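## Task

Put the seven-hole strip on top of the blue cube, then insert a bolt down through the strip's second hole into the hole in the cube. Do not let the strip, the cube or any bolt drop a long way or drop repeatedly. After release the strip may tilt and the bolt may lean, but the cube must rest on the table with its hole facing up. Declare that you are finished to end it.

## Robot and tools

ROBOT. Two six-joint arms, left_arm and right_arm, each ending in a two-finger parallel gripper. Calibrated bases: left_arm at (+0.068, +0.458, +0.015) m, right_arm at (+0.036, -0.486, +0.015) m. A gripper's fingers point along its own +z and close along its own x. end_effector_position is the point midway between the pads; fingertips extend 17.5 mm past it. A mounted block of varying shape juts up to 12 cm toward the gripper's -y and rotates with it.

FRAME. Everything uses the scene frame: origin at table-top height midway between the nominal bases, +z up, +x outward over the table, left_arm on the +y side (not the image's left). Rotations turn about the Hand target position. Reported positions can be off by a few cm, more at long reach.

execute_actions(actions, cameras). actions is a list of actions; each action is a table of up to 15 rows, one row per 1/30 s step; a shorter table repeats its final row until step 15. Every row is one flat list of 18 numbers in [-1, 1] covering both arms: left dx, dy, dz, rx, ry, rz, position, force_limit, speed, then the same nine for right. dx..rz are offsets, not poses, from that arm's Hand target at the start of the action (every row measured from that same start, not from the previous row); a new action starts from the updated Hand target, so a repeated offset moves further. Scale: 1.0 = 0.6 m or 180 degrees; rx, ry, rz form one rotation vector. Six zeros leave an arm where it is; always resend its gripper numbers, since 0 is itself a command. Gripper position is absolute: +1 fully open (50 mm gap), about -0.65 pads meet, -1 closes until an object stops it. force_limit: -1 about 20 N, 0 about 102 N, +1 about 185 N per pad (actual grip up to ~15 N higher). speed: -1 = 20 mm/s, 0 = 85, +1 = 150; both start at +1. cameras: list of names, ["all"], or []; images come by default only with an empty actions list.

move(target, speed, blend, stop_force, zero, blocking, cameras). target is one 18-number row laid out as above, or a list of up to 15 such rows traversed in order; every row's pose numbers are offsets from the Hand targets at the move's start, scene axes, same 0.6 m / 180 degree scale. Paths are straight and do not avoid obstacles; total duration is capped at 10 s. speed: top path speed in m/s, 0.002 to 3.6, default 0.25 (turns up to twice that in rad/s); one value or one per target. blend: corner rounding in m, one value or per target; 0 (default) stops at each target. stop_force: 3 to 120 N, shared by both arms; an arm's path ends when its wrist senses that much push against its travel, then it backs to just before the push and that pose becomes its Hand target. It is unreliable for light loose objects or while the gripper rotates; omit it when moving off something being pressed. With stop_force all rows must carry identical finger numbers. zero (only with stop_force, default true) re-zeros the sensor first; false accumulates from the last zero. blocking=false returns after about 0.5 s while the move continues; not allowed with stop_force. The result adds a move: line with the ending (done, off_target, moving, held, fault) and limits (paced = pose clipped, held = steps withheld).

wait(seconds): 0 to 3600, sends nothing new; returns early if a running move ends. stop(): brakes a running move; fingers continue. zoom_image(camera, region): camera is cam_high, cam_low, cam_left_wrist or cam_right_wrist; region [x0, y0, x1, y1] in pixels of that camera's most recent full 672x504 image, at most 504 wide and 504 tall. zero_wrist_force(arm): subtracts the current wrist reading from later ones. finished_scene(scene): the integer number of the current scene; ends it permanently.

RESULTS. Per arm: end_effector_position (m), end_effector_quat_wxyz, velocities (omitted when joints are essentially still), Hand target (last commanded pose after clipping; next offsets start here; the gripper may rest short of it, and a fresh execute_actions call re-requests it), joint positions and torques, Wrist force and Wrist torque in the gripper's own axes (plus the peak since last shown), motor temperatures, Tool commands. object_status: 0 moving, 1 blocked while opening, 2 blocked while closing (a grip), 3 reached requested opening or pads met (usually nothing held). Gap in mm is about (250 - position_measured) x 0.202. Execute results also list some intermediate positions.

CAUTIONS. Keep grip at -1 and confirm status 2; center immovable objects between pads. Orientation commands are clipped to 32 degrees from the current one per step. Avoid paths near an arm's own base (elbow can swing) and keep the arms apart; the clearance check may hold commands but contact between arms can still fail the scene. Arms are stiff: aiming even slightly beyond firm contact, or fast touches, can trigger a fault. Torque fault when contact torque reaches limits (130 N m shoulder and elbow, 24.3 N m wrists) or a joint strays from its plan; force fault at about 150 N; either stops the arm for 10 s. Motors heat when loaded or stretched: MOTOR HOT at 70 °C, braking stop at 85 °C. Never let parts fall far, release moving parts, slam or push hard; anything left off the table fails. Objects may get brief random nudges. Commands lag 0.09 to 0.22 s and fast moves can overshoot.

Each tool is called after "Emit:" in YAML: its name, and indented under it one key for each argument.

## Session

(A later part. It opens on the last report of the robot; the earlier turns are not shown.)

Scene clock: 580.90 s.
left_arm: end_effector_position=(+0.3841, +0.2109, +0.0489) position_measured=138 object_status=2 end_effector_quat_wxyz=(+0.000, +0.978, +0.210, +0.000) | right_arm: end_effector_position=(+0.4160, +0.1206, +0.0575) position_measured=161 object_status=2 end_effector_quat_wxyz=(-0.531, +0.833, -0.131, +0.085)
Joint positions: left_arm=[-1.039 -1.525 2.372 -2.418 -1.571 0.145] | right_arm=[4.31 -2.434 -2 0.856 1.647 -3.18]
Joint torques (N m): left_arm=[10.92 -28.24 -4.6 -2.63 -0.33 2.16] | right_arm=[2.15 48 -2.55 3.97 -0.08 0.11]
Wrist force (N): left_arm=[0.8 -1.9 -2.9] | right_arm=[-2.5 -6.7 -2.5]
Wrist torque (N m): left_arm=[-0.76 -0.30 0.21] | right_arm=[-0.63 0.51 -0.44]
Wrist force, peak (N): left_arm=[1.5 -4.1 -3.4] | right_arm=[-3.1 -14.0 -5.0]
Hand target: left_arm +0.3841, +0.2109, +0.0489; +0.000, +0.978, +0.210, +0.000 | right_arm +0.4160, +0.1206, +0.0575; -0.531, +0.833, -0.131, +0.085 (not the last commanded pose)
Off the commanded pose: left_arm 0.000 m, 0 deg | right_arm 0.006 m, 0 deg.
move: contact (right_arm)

Emit:
move:
  target:
    - [0,0,0,0,0,0,-1,-0.6,-0.7,0,0,0.0055,0,0,0,-1,-0.8,-0.7]
    - [0,-0.002,0,0,0,0,-1,-0.6,-0.7,0,-0.002,0.0055,0,0,0,-1,-0.8,-0.7]
  speed: 0.03

Emit:
move:
  target: [0,0,0,0,0,0,-1,-0.6,-0.7,0,0,-0.0155,0,0,0,-1,-0.8,-0.7]
  speed: 0.015
  stop_force: 7
  cameras: ["cam_right_wrist"]

Emit:
zoom_image:
  camera: "cam_right_wrist"
  region: [280, 200, 420, 340]

Scene clock: 588.83 s.
left_arm: end_effector_position=(+0.3841, +0.2097, +0.0489) position_measured=138 object_status=2 end_effector_quat_wxyz=(+0.000, +0.978, +0.210, +0.000) | right_arm: end_effector_position=(+0.4160, +0.1193, +0.0607) position_measured=161 object_status=2 end_effector_quat_wxyz=(-0.531, +0.833, -0.131, +0.085)
Joint positions: left_arm=[-1.04 -1.524 2.37 -2.418 -1.571 0.143] | right_arm=[4.309 -2.425 -2.005 0.852 1.648 -3.18]
Joint torques (N m): left_arm=[-6.13 -18.28 -26.63 -1.18 1.21 -1.3] | right_arm=[-1.02 52.42 11.52 3.91 1.31 -2.32]
Wrist force (N): left_arm=[1.1 -3.5 -3.1] | right_arm=[-3.0 -1.3 -0.3]
Wrist torque (N m): left_arm=[-0.76 -0.27 0.18] | right_arm=[-0.51 0.49 -0.39]
Wrist force, peak (N): left_arm=[1.3 -3.6 -3.8] | right_arm=[-2.4 -7.1 -2.9]
Hand target: left_arm +0.3841, +0.2097, +0.0489; +0.000, +0.978, +0.210, +0.000 | right_arm +0.4160, +0.1194, +0.0608; -0.531, +0.833, -0.131, +0.085
Off the commanded pose: left_arm 0.000 m, 0 deg | right_arm 0.000 m, 0 deg.
move: done

Scene clock: 589.90 s.
left_arm: end_effector_position=(+0.3841, +0.2097, +0.0489) position_measured=138 object_status=2 end_effector_quat_wxyz=(+0.000, +0.978, +0.210, +0.000) | right_arm: end_effector_position=(+0.4160, +0.1194, +0.0583) position_measured=161 object_status=2 end_effector_quat_wxyz=(-0.531, +0.833, -0.131, +0.085)
Joint positions: left_arm=[-1.04 -1.524 2.37 -2.418 -1.571 0.143] | right_arm=[4.309 -2.431 -2.003 0.857 1.648 -3.18]
Joint torques (N m): left_arm=[-10.6 -23.85 -29.92 -2.33 1.67 1.72] | right_arm=[1.19 45.22 -1.86 4.24 -0.46 -2.22]
Wrist force (N): left_arm=[1.8 -4.6 -2.7] | right_arm=[-4.0 -5.4 -1.7]
Wrist torque (N m): left_arm=[-0.81 -0.29 0.14] | right_arm=[-0.54 0.60 -0.39]
Wrist force, peak (N): left_arm=[1.9 -4.7 -3.2] | right_arm=[-4.1 -14.0 -5.5]
Hand target: left_arm +0.3841, +0.2097, +0.0489; +0.000, +0.978, +0.210, +0.000 | right_arm +0.4160, +0.1194, +0.0583; -0.531, +0.833, -0.131, +0.085 (not the last commanded pose)
Off the commanded pose: left_arm 0.000 m, 0 deg | right_arm 0.007 m, 0 deg.
move: contact (right_arm)
cam_right_wrist: T_world_to_cam=[[0.93678, -0.34896, 0.02586, -0.34802], [-0.26006, -0.74377, -0.61577, 0.24189], [0.23411, 0.57012, -0.7875, 0.00225]] pos_world=[0.38839, 0.05718, 0.15973]

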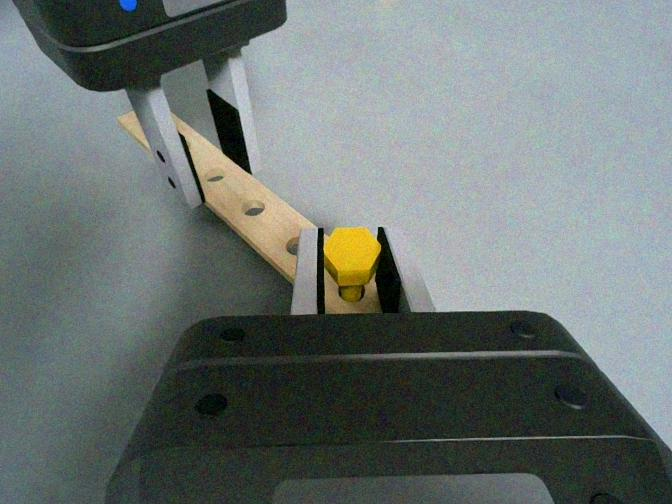

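Scaled by 3.600 from the camera's image (finer frame: 960x720).

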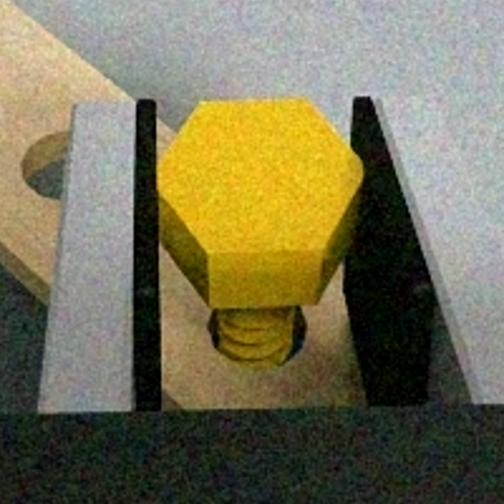

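Emit:
move:
  target:
    - [0,0,0.0025,0,0,0,-1,-0.6,-0.7,0,0,0.0042,0,0,0,-1,-0.8,-0.7]
    - [-0.0006,0.0023,0.0025,0,0,0,-1,-0.6,-0.7,-0.0006,0.0023,0.0042,0,0,0,-1,-0.8,-0.7]
  speed: 0.03

Emit:
move:
  target: [0,0,0,0,0,0,-1,-0.6,-0.7,0,0,-0.0155,0,0,0,-1,-0.8,-0.7]
  speed: 0.012
  stop_force: 13
  cameras: ["cam_right_wrist"]

Emit:
zoom_image:
  camera: "cam_right_wrist"
  region: [280, 200, 420, 340]

Scene clock: 605.17 s.
left_arm: end_effector_position=(+0.3837, +0.2111, +0.0504) position_measured=138 object_status=2 end_effector_quat_wxyz=(+0.000, +0.978, +0.210, +0.000) | right_arm: end_effector_position=(+0.4157, +0.1208, +0.0608) position_measured=161 object_status=2 end_effector_quat_wxyz=(-0.531, +0.833, -0.131, +0.085)
Joint positions: left_arm=[-1.039 -1.53 2.372 -2.412 -1.571 0.145] | right_arm=[4.311 -2.426 -2.002 0.85 1.646 -3.18]
Joint torques (N m): left_arm=[9.08 -17.64 -13 -4.53 1.91 1.12] | right_arm=[1.31 43.16 12.59 4.23 -0.48 2.11]
Wrist force (N): left_arm=[1.5 -3.4 -0.7] | right_arm=[-3.9 -0.9 -0.6]
Wrist torque (N m): left_arm=[-0.66 -0.31 0.01] | right_arm=[-0.49 0.60 -0.40]
Wrist force, peak (N): left_arm=[1.9 -4.8 -2.9] | right_arm=[-4.4 -6.1 -2.3]
Hand target: left_arm +0.3837, +0.2111, +0.0504; +0.000, +0.978, +0.210, +0.000 | right_arm +0.4157, +0.1208, +0.0608; -0.531, +0.833, -0.131, +0.085
Off the commanded pose: left_arm 0.000 m, 0 deg | right_arm 0.000 m, 0 deg.
move: done

Scene clock: 606.40 s.
left_arm: end_effector_position=(+0.3837, +0.2111, +0.0504) position_measured=138 object_status=2 end_effector_quat_wxyz=(+0.000, +0.978, +0.210, +0.000) | right_arm: end_effector_position=(+0.4157, +0.1208, +0.0571) position_measured=161 object_status=2 end_effector_quat_wxyz=(-0.531, +0.833, -0.131, +0.085)
Joint positions: left_arm=[-1.039 -1.53 2.372 -2.412 -1.571 0.145] | right_arm=[4.311 -2.435 -2 0.857 1.647 -3.179]
Joint torques (N m): left_arm=[8.8 -13.6 -29.93 -4.05 2 -1.22] | right_arm=[-0.04 47.52 -3.59 2.68 2.15 2.21]
Wrist force (N): left_arm=[1.8 -3.4 -0.8] | right_arm=[-0.5 -10.4 -4.8]
Wrist torque (N m): left_arm=[-0.61 -0.30 -0.02] | right_arm=[-0.63 0.67 -0.46]
Wrist force, peak (N): left_arm=[2.0 -3.7 -0.7] | right_arm=[-1.0 -15.6 -7.3]
Hand target: left_arm +0.3837, +0.2111, +0.0504; +0.000, +0.978, +0.210, +0.000 | right_arm +0.4157, +0.1208, +0.0571; -0.531, +0.833, -0.131, +0.085 (not the last commanded pose)
Off the commanded pose: left_arm 0.000 m, 0 deg | right_arm 0.006 m, 0 deg.
move: contact (right_arm)
cam_right_wrist: T_world_to_cam=[[0.93677, -0.34898, 0.02592, -0.34726], [-0.26, -0.74369, -0.6159, 0.2421], [0.23422, 0.57022, -0.7874, 0.00066]] pos_world=[0.38809, 0.05848, 0.15863]

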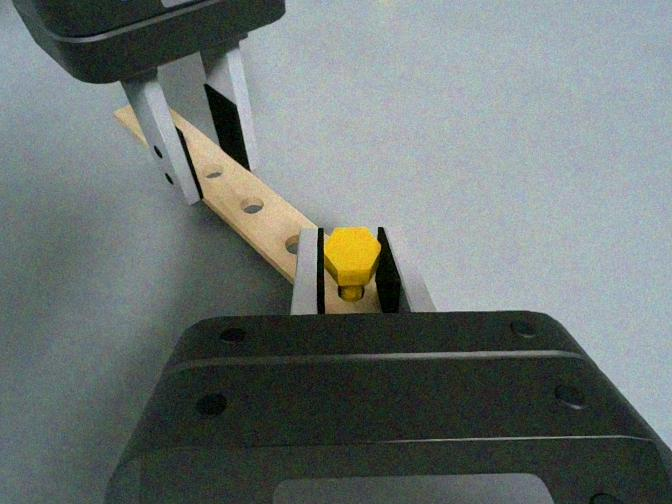

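Scaled by 3.600 from the camera's image (finer frame: 960x720).

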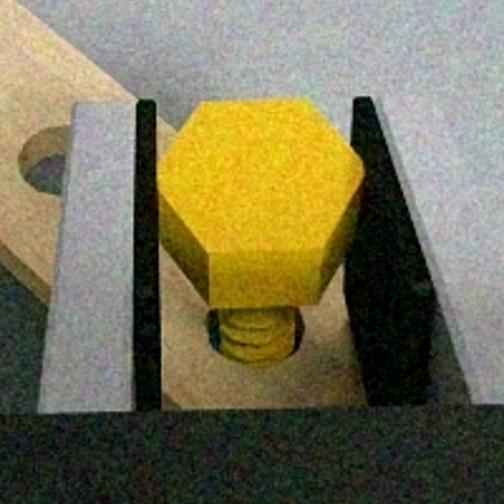

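Emit:
move:
  target:
    - [0,0,0,0,0,0,-1,-0.6,-0.7,0,0,0.006,0,0,0,-1,-0.8,-0.7]
    - [0,0,0,0,0,0,-1,-0.6,-0.7,0.0023,0.0072,0.009,-0.037,0.012,0,-1,-0.8,-0.7]
  speed: 0.04

Emit:
move:
  target: [0,0,0,0,0,0,-1,-0.6,-0.7,0,0,-0.018,0,0,0,-1,-0.8,-0.7]
  speed: 0.012
  stop_force: 8
  cameras: ["cam_right_wrist","cam_high"]

Emit:
zoom_image:
  camera: "cam_right_wrist"
  region: [280, 200, 420, 340]

Emit:
zoom_image:
  camera: "cam_high"
  region: [355, 335, 395, 375]

Scene clock: 655.63 s.
left_arm: end_effector_position=(+0.3837, +0.2111, +0.0504) position_measured=138 object_status=2 end_effector_quat_wxyz=(+0.000, +0.978, +0.210, +0.000) | right_arm: end_effector_position=(+0.4171, +0.1251, +0.0627) position_measured=161 object_status=2 end_effector_quat_wxyz=(-0.479, +0.864, -0.136, +0.077)
Joint positions: left_arm=[-1.039 -1.53 2.372 -2.412 -1.571 0.145] | right_arm=[4.314 -2.346 -1.997 0.643 1.639 -3.187]
Joint torques (N m): left_arm=[2.67 -14.36 -29.76 -1.92 1.64 -1.54] | right_arm=[7.28 40.56 16.82 5.93 -0.77 -1.75]
Wrist force (N): left_arm=[2.5 -5.3 -0.9] | right_arm=[-2.9 0.9 -1.7]
Wrist torque (N m): left_arm=[-0.65 -0.31 -0.09] | right_arm=[-0.44 0.56 -0.37]
Wrist force, peak (N): left_arm=[2.7 -5.4 -0.4] | right_arm=[-1.0 -10.9 -5.0]
Hand target: left_arm +0.3837, +0.2111, +0.0504; +0.000, +0.978, +0.210, +0.000 | right_arm +0.4171, +0.1251, +0.0625; -0.479, +0.864, -0.136, +0.077
Off the commanded pose: left_arm 0.000 m, 0 deg | right_arm 0.000 m, 0 deg.
move: done

Scene clock: 656.93 s.
left_arm: end_effector_position=(+0.3837, +0.2111, +0.0504) position_measured=138 object_status=2 end_effector_quat_wxyz=(+0.000, +0.978, +0.210, +0.000) | right_arm: end_effector_position=(+0.4171, +0.1251, +0.0586) position_measured=161 object_status=2 end_effector_quat_wxyz=(-0.479, +0.864, -0.136, +0.077)
Joint positions: left_arm=[-1.039 -1.53 2.372 -2.412 -1.571 0.145] | right_arm=[4.314 -2.356 -1.995 0.651 1.639 -3.187]
Joint torques (N m): left_arm=[2.59 -14.46 -27.07 -3.48 1.64 -1.38] | right_arm=[5.58 50.23 0.44 4.46 0.98 -0.57]
Wrist force (N): left_arm=[2.7 -7.3 -0.5] | right_arm=[-2.7 -4.2 -5.3]
Wrist torque (N m): left_arm=[-0.66 -0.28 -0.10] | right_arm=[-0.61 0.53 -0.38]
Wrist force, peak (N): left_arm=[2.9 -7.4 -0.6] | right_arm=[-3.6 -10.7 -8.0]
Hand target: left_arm +0.3837, +0.2111, +0.0504; +0.000, +0.978, +0.210, +0.000 | right_arm +0.4171, +0.1251, +0.0586; -0.479, +0.864, -0.136, +0.077 (not the last commanded pose)
Off the commanded pose: left_arm 0.000 m, 0 deg | right_arm 0.007 m, 0 deg.
move: contact (right_arm)
cam_right_wrist: T_world_to_cam=[[0.93784, -0.34568, 0.03107, -0.3482], [-0.28131, -0.80951, -0.51533, 0.25788], [0.20329, 0.47456, -0.85643, 0.02792]] pos_world=[0.39342, 0.07515, 0.16762]
Images, in order (width x height): cam_high 672x504, cam_right_wrist 672x504.

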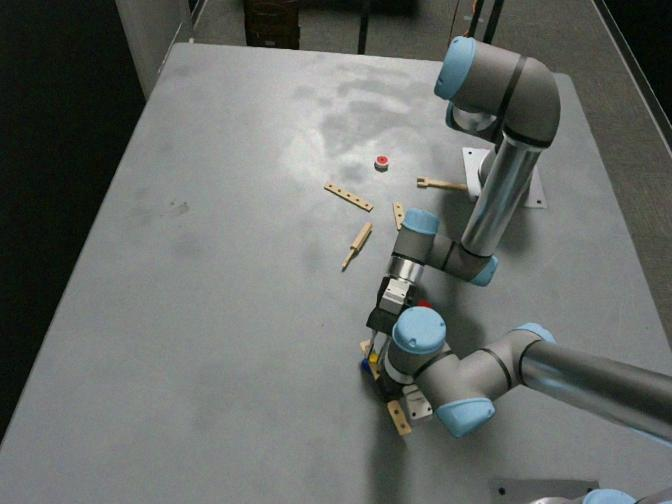

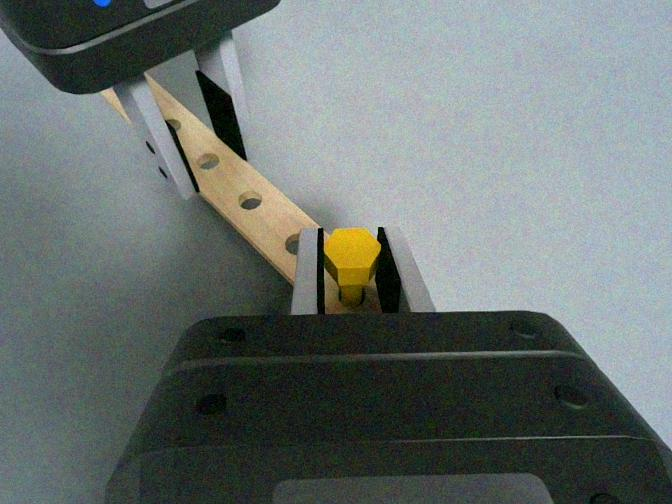

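Scaled by 3.600 from the camera's image (finer frame: 960x720).

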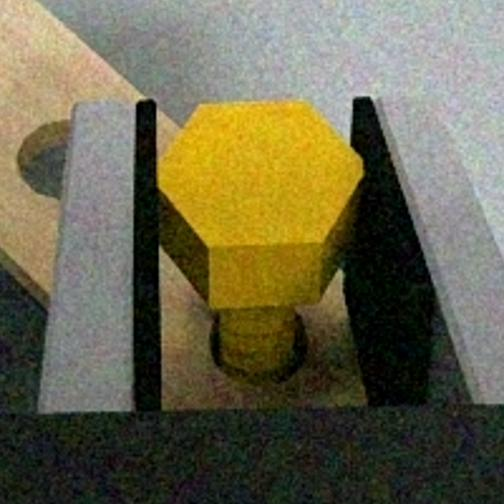

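Scaled by 12.600 from the camera's image (finer frame: 960x720).

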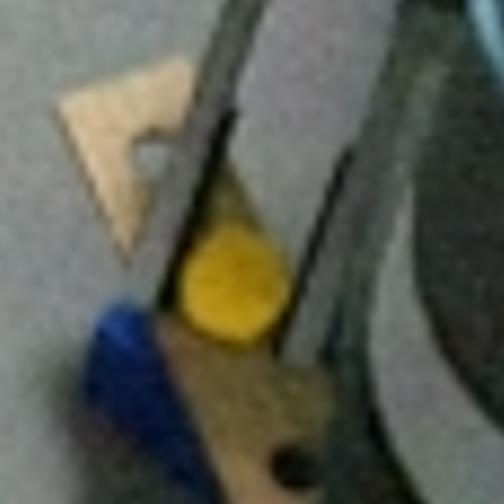

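Emit:
move:
  target:
    - [0,0,0,0,0,0,-1,-0.6,-0.7,0,0,0.0065,0,0,0,-1,-0.8,-0.7]
    - [0,0,0,0,0,0,-1,-0.6,-0.7,-0.0003,-0.0008,0.0055,0.0264,-0.0086,0,-1,-0.8,-0.7]
  speed: 0.04
  cameras: ["cam_right_wrist","cam_high"]

Emit:
zoom_image:
  camera: "cam_right_wrist"
  region: [310, 215, 390, 315]

Emit:
zoom_image:
  camera: "cam_high"
  region: [355, 335, 395, 375]

Emit:
move:
  target: [0,0,0,0,0,0,-1,-0.6,-0.7,0,0,-0.018,0,0,0,-1,-0.8,-0.7]
  speed: 0.012
  stop_force: 6
  cameras: ["cam_right_wrist","cam_high"]

Emit:
zoom_image:
  camera: "cam_right_wrist"
  region: [310, 215, 390, 315]

Emit:
zoom_image:
  camera: "cam_high"
  region: [355, 335, 395, 375]

Scene clock: 685.90 s.
left_arm: end_effector_position=(+0.3837, +0.2111, +0.0504) position_measured=138 object_status=2 end_effector_quat_wxyz=(+0.000, +0.978, +0.210, +0.000) | right_arm: end_effector_position=(+0.4169, +0.1246, +0.0619) position_measured=161 object_status=2 end_effector_quat_wxyz=(-0.516, +0.842, -0.133, +0.083) end_effector_velocity=(+0.000, +0.000, +0.000) end_effector_angular_velocity=(-0.003, -0.001, +0.000)
Joint positions: left_arm=[-1.039 -1.53 2.372 -2.412 -1.571 0.145] | right_arm=[4.312 -2.403 -1.996 0.786 1.644 -3.182]
Joint velocities: left_arm=[within noise] | right_arm=[0 0.002 0 -0.005 0 -0.002]
Joint torques (N m): left_arm=[-2 -16.99 -22.63 -2.69 1.62 -1.4] | right_arm=[-4.13 53.89 19.91 2.82 1.79 1.71]
Wrist force (N): left_arm=[3.3 -7.9 -0.7] | right_arm=[-2.2 1.9 -4.0]
Wrist torque (N m): left_arm=[-0.67 -0.30 -0.15] | right_arm=[-0.49 0.62 -0.51]
Wrist force, peak (N): left_arm=[3.2 -8.1 -0.6] | right_arm=[-3.0 -4.6 -5.6]
Hand target: left_arm +0.3837, +0.2111, +0.0504; +0.000, +0.978, +0.210, +0.000 | right_arm +0.4169, +0.1246, +0.0619; -0.516, +0.842, -0.133, +0.083
Off the commanded pose: left_arm 0.000 m, 0 deg | right_arm 0.000 m, 0 deg.
move: done
cam_right_wrist: T_world_to_cam=[[0.93705, -0.34809, 0.02756, -0.34742], [-0.2664, -0.7637, -0.58804, 0.25167], [0.22574, 0.54369, -0.80836, 0.00998]] pos_world=[0.39035, 0.06583, 0.16563]
Images, in order (width x height): cam_high 672x504, cam_right_wrist 672x504.

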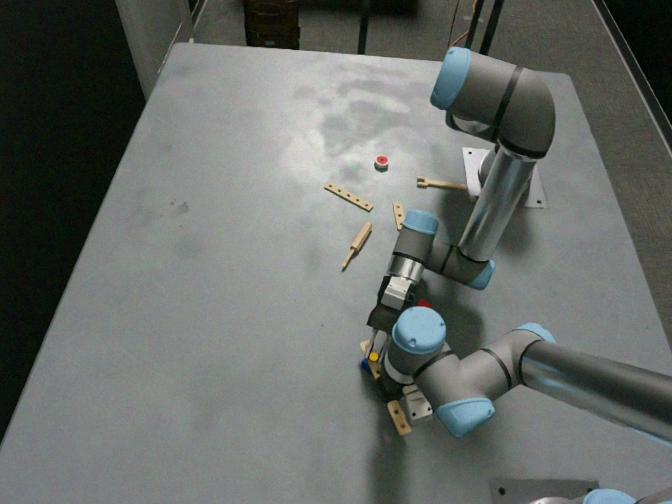

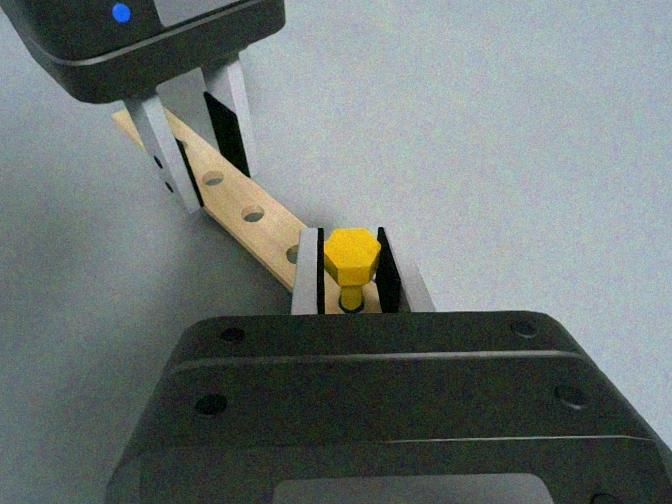

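Scaled by 5.040 from the camera's image (finer frame: 960x720).

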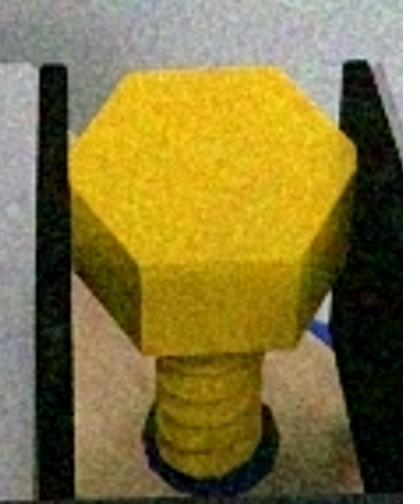

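Scaled by 12.600 from the camera's image (finer frame: 960x720).

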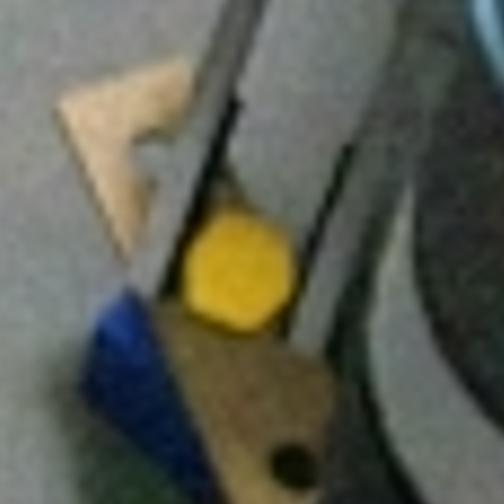

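Scene clock: 687.17 s.
left_arm: end_effector_position=(+0.3837, +0.2111, +0.0504) position_measured=138 object_status=2 end_effector_quat_wxyz=(+0.000, +0.978, +0.210, +0.000) | right_arm: end_effector_position=(+0.4169, +0.1246, +0.0578) position_measured=161 object_status=2 end_effector_quat_wxyz=(-0.516, +0.842, -0.133, +0.083)
Joint positions: left_arm=[-1.039 -1.53 2.372 -2.412 -1.571 0.145] | right_arm=[4.312 -2.413 -1.993 0.794 1.644 -3.182]
Joint torques (N m): left_arm=[-4.63 -15 -20.99 -3.53 1.26 -1.3] | right_arm=[-2.3 51.82 0.52 4.63 0.37 0.14]
Wrist force (N): left_arm=[3.0 -7.6 -0.9] | right_arm=[-2.3 -2.7 -5.4]
Wrist torque (N m): left_arm=[-0.65 -0.30 -0.12] | right_arm=[-0.63 0.63 -0.51]
Wrist force, peak (N): left_arm=[3.2 -8.9 -1.2] | right_arm=[-1.9 -9.4 -8.7]
Hand target: left_arm +0.3837, +0.2111, +0.0504; +0.000, +0.978, +0.210, +0.000 | right_arm +0.4169, +0.1246, +0.0578; -0.516, +0.842, -0.133, +0.083 (not the last commanded pose)
Off the commanded pose: left_arm 0.000 m, 0 deg | right_arm 0.007 m, 0 deg.
move: contact (right_arm)
cam_right_wrist: T_world_to_cam=[[0.93705, -0.3481, 0.02751, -0.34734], [-0.26642, -0.76364, -0.58811, 0.24919], [0.22573, 0.54376, -0.80832, 0.00671]] pos_world=[0.39035, 0.06573, 0.16153]
Images, in order (width x height): cam_high 672x504, cam_right_wrist 672x504.

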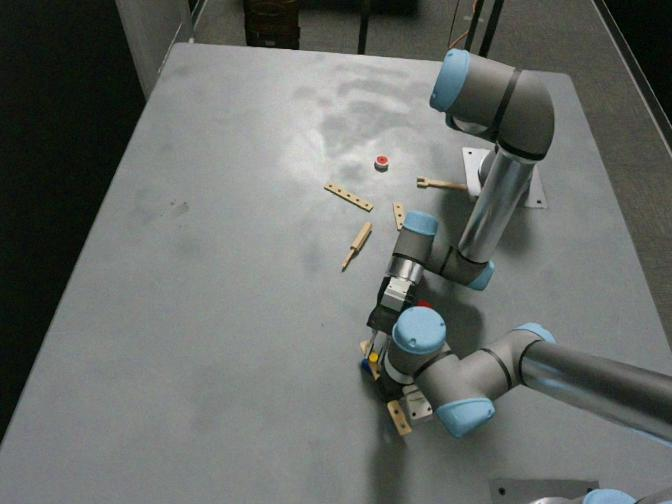

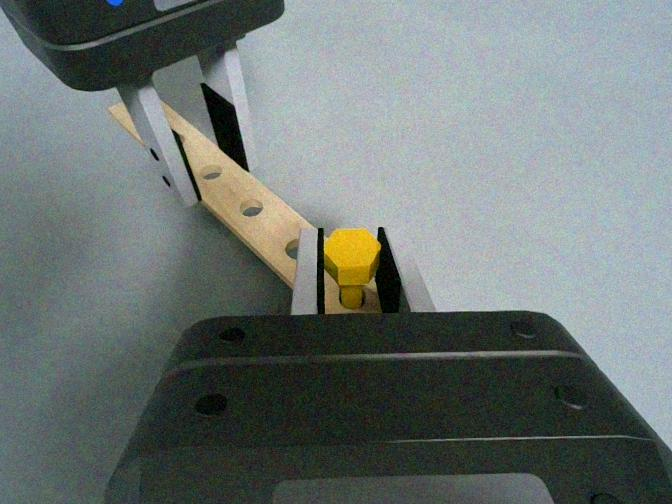

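Scaled by 5.040 from the camera's image (finer frame: 960x720).

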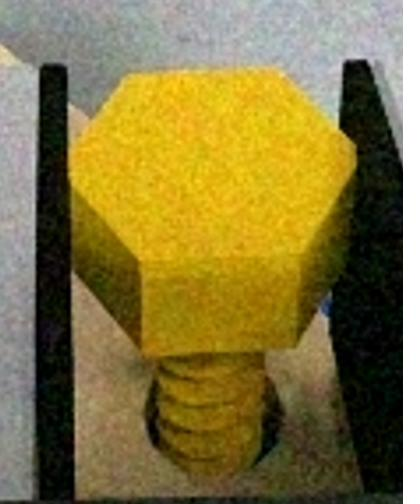

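Scaled by 12.600 from the camera's image (finer frame: 960x720).

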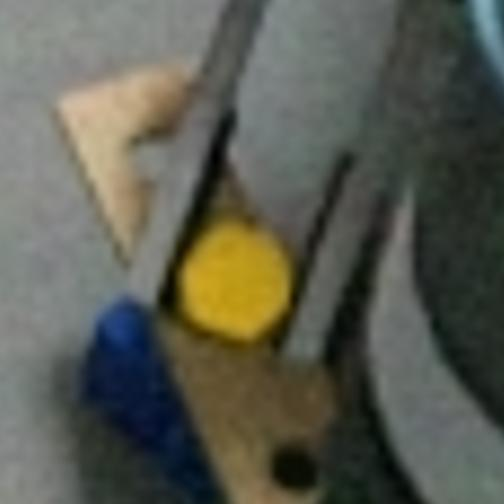

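Emit:
move:
  target:
    - [0,0,0,0,0,0,-1,-0.6,-0.7,0,0,0.006,0,0,0,-1,-0.8,-0.7]
    - [0,0.0037,0,0,0,0,-1,-0.6,-0.7,-0.0002,0.0006,0.0055,0.0185,-0.006,0,-1,-0.8,-0.7]
  speed: 0.04

Emit:
move:
  target: [0,0,0,0,0,0,-1,-0.6,-0.7,0,0,-0.018,0,0,0,-1,-0.8,-0.7]
  speed: 0.012
  stop_force: 6
  cameras: ["cam_right_wrist"]

Emit:
zoom_image:
  camera: "cam_right_wrist"
  region: [310, 215, 390, 315]

Scene clock: 714.33 s.
left_arm: end_effector_position=(+0.3837, +0.2133, +0.0504) position_measured=138 object_status=2 end_effector_quat_wxyz=(+0.000, +0.978, +0.210, +0.000) | right_arm: end_effector_position=(+0.4168, +0.1250, +0.0610) position_measured=161 object_status=2 end_effector_quat_wxyz=(-0.542, +0.826, -0.130, +0.087) end_effector_velocity=(+0.000, +0.000, -0.001) end_effector_angular_velocity=(-0.004, +0.002, +0.000)
Joint positions: left_arm=[-1.036 -1.533 2.375 -2.413 -1.571 0.148] | right_arm=[4.311 -2.446 -1.987 0.882 1.647 -3.177]
Joint velocities: left_arm=[within noise] | right_arm=[0 0.002 -0.001 -0.005 0 0.001]
Joint torques (N m): left_arm=[6.23 -24.27 -8.36 -4.45 1.21 1.74] | right_arm=[-7.13 54.56 13.45 2.78 1.14 1.48]
Wrist force (N): left_arm=[3.4 -4.2 -1.1] | right_arm=[-4.3 -0.1 -2.3]
Wrist torque (N m): left_arm=[-0.66 -0.26 -0.23] | right_arm=[-0.62 0.52 -0.47]
Wrist force, peak (N): left_arm=[3.0 -7.9 -0.5] | right_arm=[-2.3 -3.0 -6.2]
Hand target: left_arm +0.3837, +0.2133, +0.0504; +0.000, +0.978, +0.210, +0.000 | right_arm +0.4168, +0.1250, +0.0611; -0.542, +0.826, -0.130, +0.087
Off the commanded pose: left_arm 0.000 m, 0 deg | right_arm 0.000 m, 0 deg.
move: done

Scene clock: 715.40 s.
left_arm: end_effector_position=(+0.3837, +0.2133, +0.0504) position_measured=138 object_status=2 end_effector_quat_wxyz=(+0.000, +0.978, +0.210, +0.000) | right_arm: end_effector_position=(+0.4168, +0.1250, +0.0595) position_measured=161 object_status=2 end_effector_quat_wxyz=(-0.542, +0.826, -0.130, +0.087)
Joint positions: left_arm=[-1.036 -1.533 2.375 -2.413 -1.571 0.148] | right_arm=[4.311 -2.45 -1.986 0.884 1.647 -3.177]
Joint torques (N m): left_arm=[-5.43 -16.76 -19.64 -4.12 1.47 -1.05] | right_arm=[-6.68 52.37 -0.54 4.36 0.4 0.6]
Wrist force (N): left_arm=[2.7 -4.2 -0.5] | right_arm=[-3.3 -3.8 -4.4]
Wrist torque (N m): left_arm=[-0.62 -0.28 -0.17] | right_arm=[-0.65 0.55 -0.49]
Wrist force, peak (N): left_arm=[3.3 -5.2 -0.7] | right_arm=[-3.8 -11.5 -7.8]
Hand target: left_arm +0.3837, +0.2133, +0.0504; +0.000, +0.978, +0.210, +0.000 | right_arm +0.4168, +0.1250, +0.0595; -0.542, +0.826, -0.130, +0.087 (not the last commanded pose)
Off the commanded pose: left_arm 0.000 m, 0 deg | right_arm 0.009 m, 0 deg.
move: contact (right_arm)
cam_right_wrist: T_world_to_cam=[[0.93657, -0.3496, 0.02489, -0.34661], [-0.25486, -0.72805, -0.63639, 0.24404], [0.2406, 0.58967, -0.77097, -0.00627]] pos_world=[0.38833, 0.0602, 0.1591]

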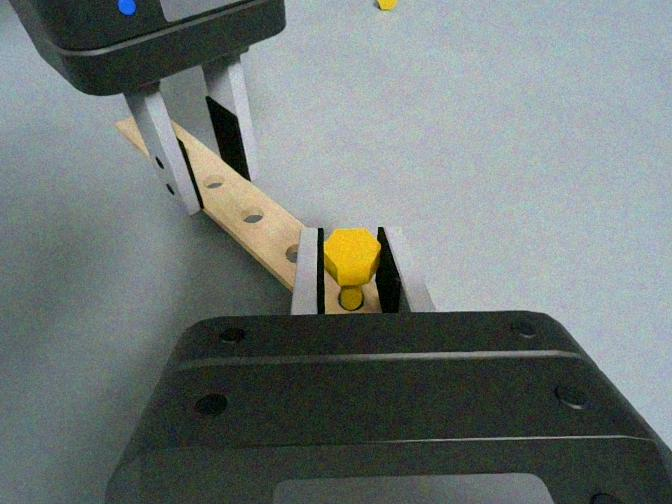

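Scaled by 5.040 from the camera's image (finer frame: 960x720).

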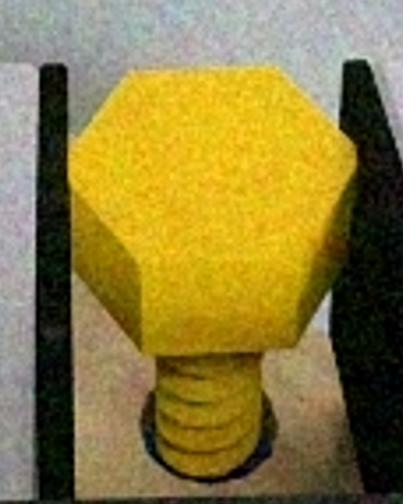

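Emit:
move:
  target:
    - [0,0,0,0,0,0,-1,-0.6,-0.7,0,0,0.004,0,0,0,-1,-0.8,-0.7]
    - [-0.0003,-0.003,-0.001,0,0,0,-1,-0.6,-0.7,-0.0003,-0.003,0.003,0,0,0,-1,-0.8,-0.7]
  speed: 0.04

Emit:
move:
  target: [0,0,0,0,0,0,-1,-0.6,-0.7,0,0,-0.016,0,0,0,-1,-0.8,-0.7]
  speed: 0.012
  stop_force: 5

Emit:
move:
  target:
    - [0,0,0,0,0,0,-1,-0.6,-0.7,0,0,0.0005,0,0,0,-0.2,-0.8,-1]
    - [0,0,0,0,0,0,-1,-0.6,-0.7,0,0,0.0005,0,0,0,0.6,-0.8,-1]
    - [0,0,0,0,0,0,-1,-0.6,-0.7,-0.03,-0.095,0.05,0,0,0,0.6,-0.8,-1]
  speed: 0.08
  cameras: ["cam_right_wrist","cam_high","cam_low"]

Emit:
zoom_image:
  camera: "cam_right_wrist"
  region: [290, 180, 390, 280]

Emit:
zoom_image:
  camera: "cam_high"
  region: [355, 335, 395, 375]

Scene clock: 745.80 s.
left_arm: end_effector_position=(+0.3836, +0.2113, +0.0498) position_measured=138 object_status=2 end_effector_quat_wxyz=(+0.000, +0.978, +0.210, +0.000) | right_arm: end_effector_position=(+0.4166, +0.1231, +0.0613) position_measured=161 object_status=2 end_effector_quat_wxyz=(-0.542, +0.826, -0.130, +0.087)
Joint positions: left_arm=[-1.039 -1.529 2.373 -2.415 -1.571 0.145] | right_arm=[4.31 -2.444 -1.992 0.885 1.648 -3.178]
Joint torques (N m): left_arm=[5.5 -30.21 -21.85 -3.1 0.93 1.38] | right_arm=[0.86 39.38 17.34 2.19 1.16 -2.29]
Wrist force (N): left_arm=[3.6 -5.9 -1.6] | right_arm=[-3.5 -1.9 -3.4]
Wrist torque (N m): left_arm=[-0.71 -0.31 0.00] | right_arm=[-0.59 0.52 -0.48]
Wrist force, peak (N): left_arm=[3.6 -5.9 -1.6] | right_arm=[-3.4 -3.8 -4.7]
Hand target: left_arm +0.3836, +0.2115, +0.0498; +0.000, +0.978, +0.210, +0.000 | right_arm +0.4166, +0.1232, +0.0613; -0.542, +0.826, -0.130, +0.087
Off the commanded pose: left_arm 0.000 m, 0 deg | right_arm 0.000 m, 0 deg.
move: done

Scene clock: 747.03 s.
left_arm: end_effector_position=(+0.3836, +0.2115, +0.0498) position_measured=138 object_status=2 end_effector_quat_wxyz=(+0.000, +0.978, +0.210, +0.000) | right_arm: end_effector_position=(+0.4166, +0.1232, +0.0576) position_measured=161 object_status=2 end_effector_quat_wxyz=(-0.542, +0.826, -0.130, +0.087)
Joint positions: left_arm=[-1.039 -1.53 2.373 -2.415 -1.571 0.145] | right_arm=[4.31 -2.454 -1.989 0.891 1.648 -3.178]
Joint torques (N m): left_arm=[8.32 -29.02 -6.53 -2.25 0.95 2.25] | right_arm=[1.06 54.1 0.56 5.13 -0.49 -2.27]
Wrist force (N): left_arm=[2.8 -4.6 -1.5] | right_arm=[-3.7 -1.2 -4.0]
Wrist torque (N m): left_arm=[-0.67 -0.25 0.03] | right_arm=[-0.57 0.58 -0.49]
Wrist force, peak (N): left_arm=[3.3 -6.1 -1.6] | right_arm=[-2.5 -8.0 -6.7]
Hand target: left_arm +0.3836, +0.2115, +0.0498; +0.000, +0.978, +0.210, +0.000 | right_arm +0.4166, +0.1232, +0.0576; -0.542, +0.826, -0.130, +0.087 (not the last commanded pose)
Off the commanded pose: left_arm 0.000 m, 0 deg | right_arm 0.006 m, 0 deg.
move: contact (right_arm)

Scene clock: 749.90 s.
left_arm: end_effector_position=(+0.3836, +0.2115, +0.0498) position_measured=138 object_status=2 end_effector_quat_wxyz=(+0.000, +0.978, +0.210, +0.000) | right_arm: end_effector_position=(+0.3986, +0.0661, +0.0876) position_measured=63 object_status=3 end_effector_quat_wxyz=(-0.542, +0.826, -0.130, +0.087)
Joint positions: left_arm=[-1.039 -1.53 2.373 -2.415 -1.571 0.145] | right_arm=[4.297 -2.338 -2.169 0.955 1.66 -3.183]
Joint torques (N m): left_arm=[6.9 -26.61 -13.79 -2.56 0.86 0.3] | right_arm=[6.5 34.74 17.99 2.49 -0.95 -1.09]
Wrist force (N): left_arm=[1.3 -3.0 -1.4] | right_arm=[-3.5 -1.7 -0.3]
Wrist torque (N m): left_arm=[-0.68 -0.29 0.17] | right_arm=[-0.51 0.55 -0.40]
Wrist force, peak (N): left_arm=[3.8 -5.4 -1.9] | right_arm=[-3.6 1.3 -3.3]
Hand target: left_arm +0.3836, +0.2115, +0.0498; +0.000, +0.978, +0.210, +0.000 | right_arm +0.3986, +0.0662, +0.0876; -0.542, +0.826, -0.130, +0.087
Off the commanded pose: left_arm 0.000 m, 0 deg | right_arm 0.000 m, 0 deg.
move: done
cam_right_wrist: T_world_to_cam=[[0.93657, -0.34959, 0.02481, -0.35094], [-0.25486, -0.72795, -0.6365, 0.21445], [0.24058, 0.58981, -0.77088, 0.05448]] pos_world=[0.37023, 0.0013, 0.1872]
Images, in order (width x height): cam_high 672x504, cam_low 672x504, cam_right_wrist 672x504.

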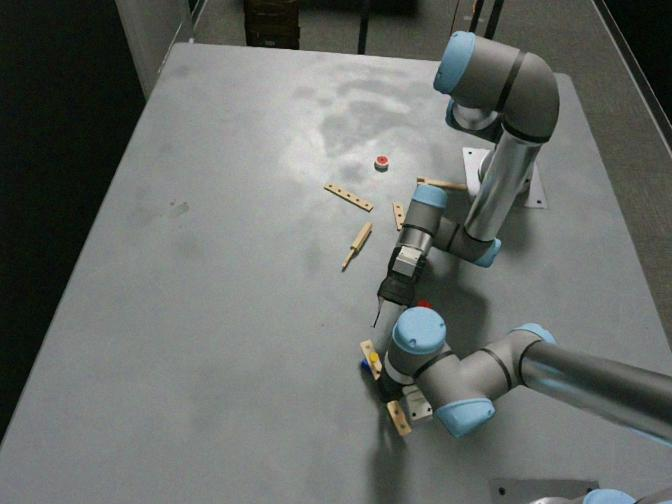

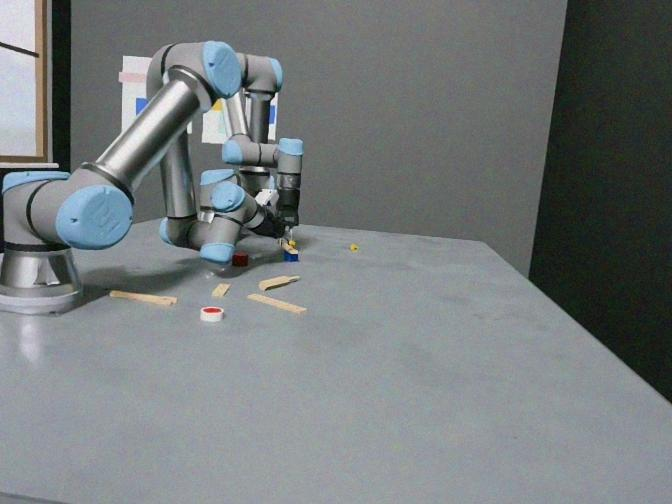

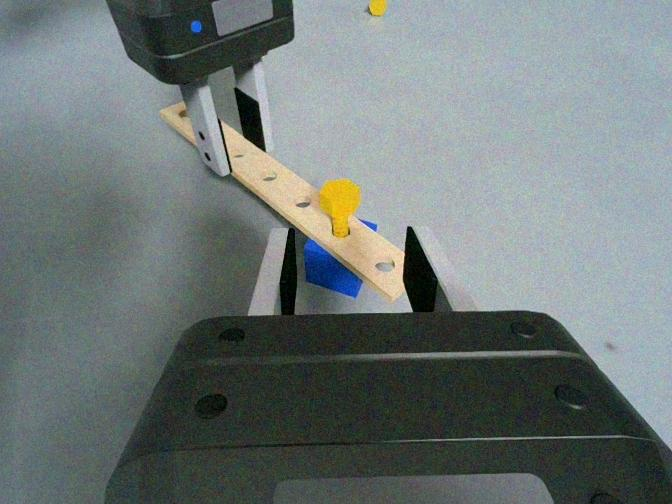

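Scaled by 5.040 from the camera's image (finer frame: 960x720).

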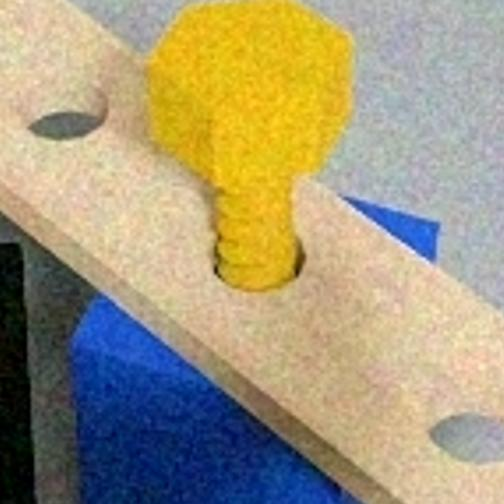

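Scaled by 12.600 from the camera's image (finer frame: 960x720).

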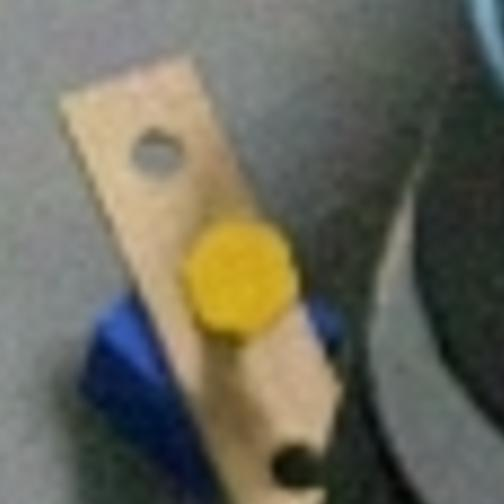

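Emit:
move:
  target:
    - [0,0.0017,0,0,0,0,-1,-0.6,-0.7,0,0,0,0,0,0,0.6,-0.8,-1]
    - [0.0015,0.0033,0,0,0,0,-1,-0.6,-0.7,0,0,0,0,0,0,0.6,-0.8,-1]
    - [-0.0015,0.0033,0,0,0,0,-1,-0.6,-0.7,0,0,0,0,0,0,0.6,-0.8,-1]
    - [-0.0015,0.005,0,0,0,0,-1,-0.6,-0.7,0,0,0,0,0,0,0.6,-0.8,-1]
    - [0.0015,0.005,0,0,0,0,-1,-0.6,-0.7,0,0,0,0,0,0,0.6,-0.8,-1]
    - [0.0,0.0065,0,0,0,0,-1,-0.6,-0.7,0,0,0,0,0,0,0.6,-0.8,-1]
  speed: 0.01
  blend: [0.0003,0.0003,0.0003,0.0003,0.0003,0]
  cameras: ["cam_right_wrist"]

Emit:
zoom_image:
  camera: "cam_right_wrist"
  region: [290, 180, 390, 280]

Scene clock: 770.30 s.
left_arm: end_effector_position=(+0.3836, +0.2154, +0.0498) position_measured=138 object_status=2 end_effector_quat_wxyz=(+0.000, +0.978, +0.210, +0.000) | right_arm: end_effector_position=(+0.3986, +0.0662, +0.0876) position_measured=63 object_status=3 end_effector_quat_wxyz=(-0.542, +0.826, -0.130, +0.087)
Joint positions: left_arm=[-1.033 -1.535 2.379 -2.415 -1.571 0.15] | right_arm=[4.297 -2.339 -2.169 0.955 1.66 -3.183]
Joint torques (N m): left_arm=[-10.91 -18.65 -11.92 -2.05 0.81 -1.7] | right_arm=[8.42 34.67 18.09 2.46 -1.76 2.05]
Wrist force (N): left_arm=[1.4 -2.3 -1.3] | right_arm=[-3.9 -1.9 -0.4]
Wrist torque (N m): left_arm=[-0.63 -0.36 0.03] | right_arm=[-0.56 0.61 -0.40]
Wrist force, peak (N): left_arm=[1.3 -3.2 -1.8] | right_arm=[-4.1 -1.9 0.0]
Hand target: left_arm +0.3836, +0.2154, +0.0498; +0.000, +0.978, +0.210, +0.000 | right_arm +0.3986, +0.0662, +0.0876; -0.542, +0.826, -0.130, +0.087
Off the commanded pose: left_arm 0.000 m, 0 deg | right_arm 0.000 m, 0 deg.
move: done
cam_right_wrist: T_world_to_cam=[[0.93657, -0.34961, 0.02484, -0.35081], [-0.25487, -0.728, -0.63644, 0.2145], [0.24059, 0.58974, -0.77092, 0.05445]] pos_world=[0.37013, 0.0014, 0.1872]

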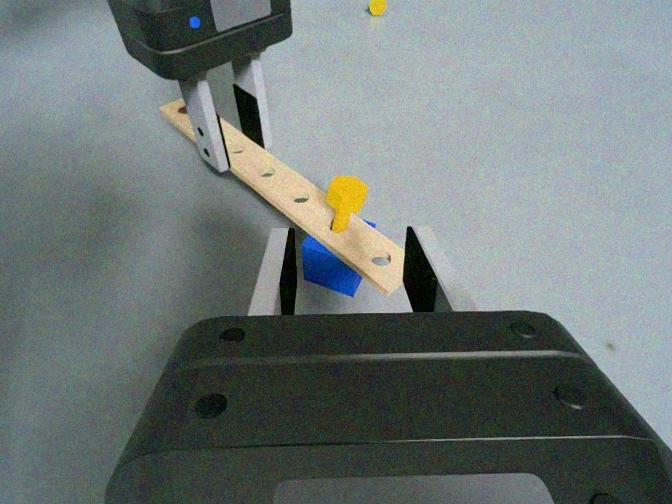

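Scaled by 5.040 from the camera's image (finer frame: 960x720).

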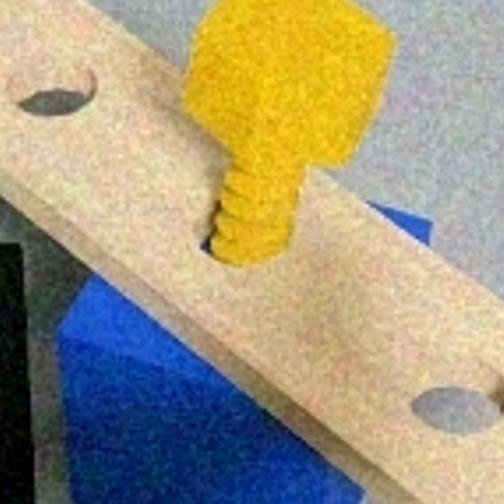

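Emit:
move:
  target:
    - [0,0,0,0,0,0,-1,-0.6,-0.7,0.0202,0.0682,-0.03,0,0,0,0.6,-0.8,-1]
    - [0,0,0,0,0,0,-1,-0.6,-0.7,0.0282,0.0982,-0.0485,0,0,0,0.6,-0.8,-1]
    - [0,0,0,0,0,0,-1,-0.6,-0.7,0.0282,0.0982,-0.0485,0,0,0,-1,-1,-1]
  speed: 0.08
  cameras: ["cam_right_wrist"]

Emit:
zoom_image:
  camera: "cam_right_wrist"
  region: [310, 215, 390, 315]

Emit:
move:
  target: [0,0,0,0,0,0,-1,-0.6,-0.7,0,0,-0.016,0,0,0,-1,-1,-1]
  speed: 0.012
  stop_force: 7
  cameras: ["cam_right_wrist"]

Emit:
zoom_image:
  camera: "cam_right_wrist"
  region: [310, 215, 390, 315]

Scene clock: 797.87 s.
left_arm: end_effector_position=(+0.3836, +0.2154, +0.0498) position_measured=138 object_status=2 end_effector_quat_wxyz=(+0.000, +0.978, +0.210, +0.000) | right_arm: end_effector_position=(+0.4155, +0.1251, +0.0585) position_measured=161 object_status=2 end_effector_quat_wxyz=(-0.542, +0.826, -0.130, +0.087)
Joint positions: left_arm=[-1.033 -1.535 2.379 -2.415 -1.571 0.15] | right_arm=[4.314 -2.452 -1.987 0.888 1.644 -3.176]
Joint torques (N m): left_arm=[-9.92 -12.91 -29.37 -1.46 -0.15 -1.64] | right_arm=[-6.97 53.98 -0.97 5.25 1.66 -2.24]
Wrist force (N): left_arm=[1.0 -2.9 -1.1] | right_arm=[-3.5 -1.7 -0.7]
Wrist torque (N m): left_arm=[-0.68 -0.30 0.03] | right_arm=[-0.54 0.58 -0.49]
Wrist force, peak (N): left_arm=[1.0 -2.9 -1.4] | right_arm=[-4.3 -1.9 -0.3]
Hand target: left_arm +0.3836, +0.2154, +0.0498; +0.000, +0.978, +0.210, +0.000 | right_arm +0.4155, +0.1251, +0.0585; -0.542, +0.826, -0.130, +0.087
Off the commanded pose: left_arm 0.000 m, 0 deg | right_arm 0.000 m, 0 deg.
move: done
cam_right_wrist: T_world_to_cam=[[0.93657, -0.34961, 0.02484, -0.34533], [-0.25487, -0.728, -0.63644, 0.24316], [0.24059, 0.58974, -0.77092, -0.00679]] pos_world=[0.38703, 0.0603, 0.1581]

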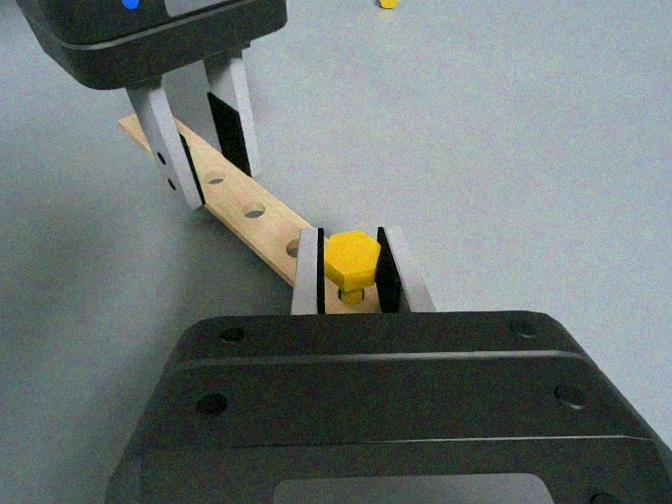

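Scaled by 5.040 from the camera's image (finer frame: 960x720).

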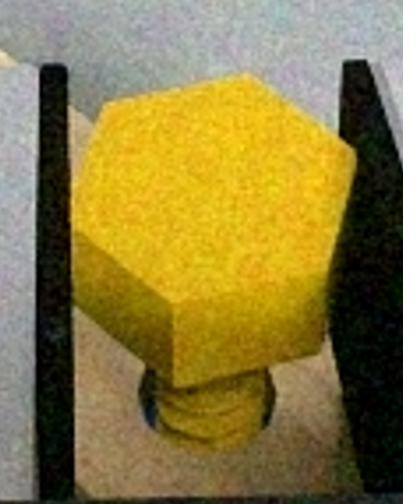

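Scene clock: 798.80 s.
left_arm: end_effector_position=(+0.3836, +0.2154, +0.0498) position_measured=138 object_status=2 end_effector_quat_wxyz=(+0.000, +0.978, +0.210, +0.000) | right_arm: end_effector_position=(+0.4155, +0.1250, +0.0581) position_measured=161 object_status=2 end_effector_quat_wxyz=(-0.542, +0.826, -0.130, +0.087)
Joint positions: left_arm=[-1.033 -1.535 2.379 -2.415 -1.571 0.15] | right_arm=[4.314 -2.453 -1.987 0.889 1.644 -3.176]
Joint torques (N m): left_arm=[-6.77 -13.8 -22.66 -1.48 -0.19 -1.98] | right_arm=[-5.07 46.82 -2.16 4.04 1.83 -2.24]
Wrist force (N): left_arm=[0.7 -1.7 -1.0] | right_arm=[-2.9 -5.8 -2.2]
Wrist torque (N m): left_arm=[-0.66 -0.33 0.08] | right_arm=[-0.61 0.55 -0.50]
Wrist force, peak (N): left_arm=[1.0 -2.9 -1.2] | right_arm=[-2.1 -12.4 -4.9]
Hand target: left_arm +0.3836, +0.2154, +0.0498; +0.000, +0.978, +0.210, +0.000 | right_arm +0.4155, +0.1250, +0.0581; -0.542, +0.826, -0.130, +0.087 (not the last commanded pose)
Off the commanded pose: left_arm 0.000 m, 0 deg | right_arm 0.009 m, 0 deg.
move: contact (right_arm)
cam_right_wrist: T_world_to_cam=[[0.93657, -0.34961, 0.02484, -0.34536], [-0.25487, -0.728, -0.63644, 0.2429], [0.24059, 0.58974, -0.77092, -0.00696]] pos_world=[0.38703, 0.0602, 0.1578]

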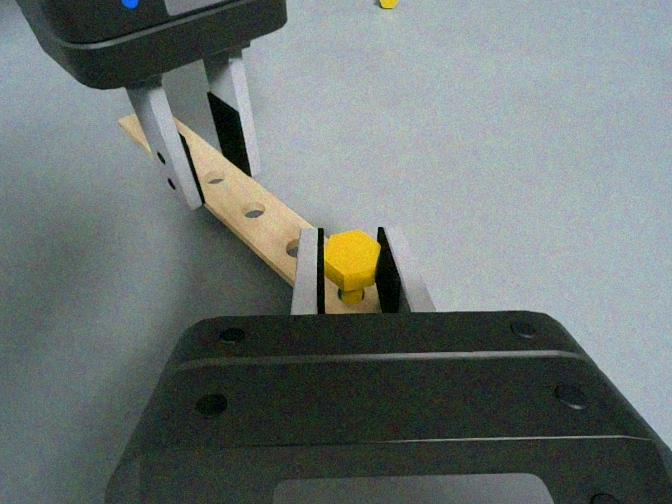

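Scaled by 5.040 from the camera's image (finer frame: 960x720).

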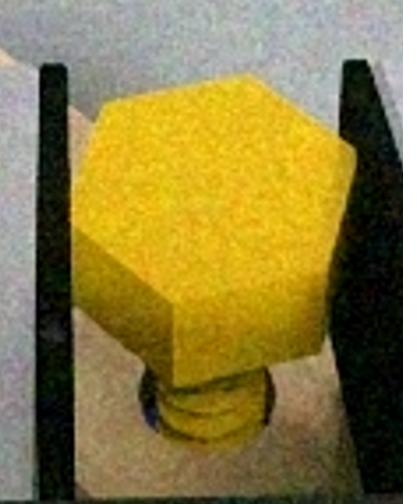

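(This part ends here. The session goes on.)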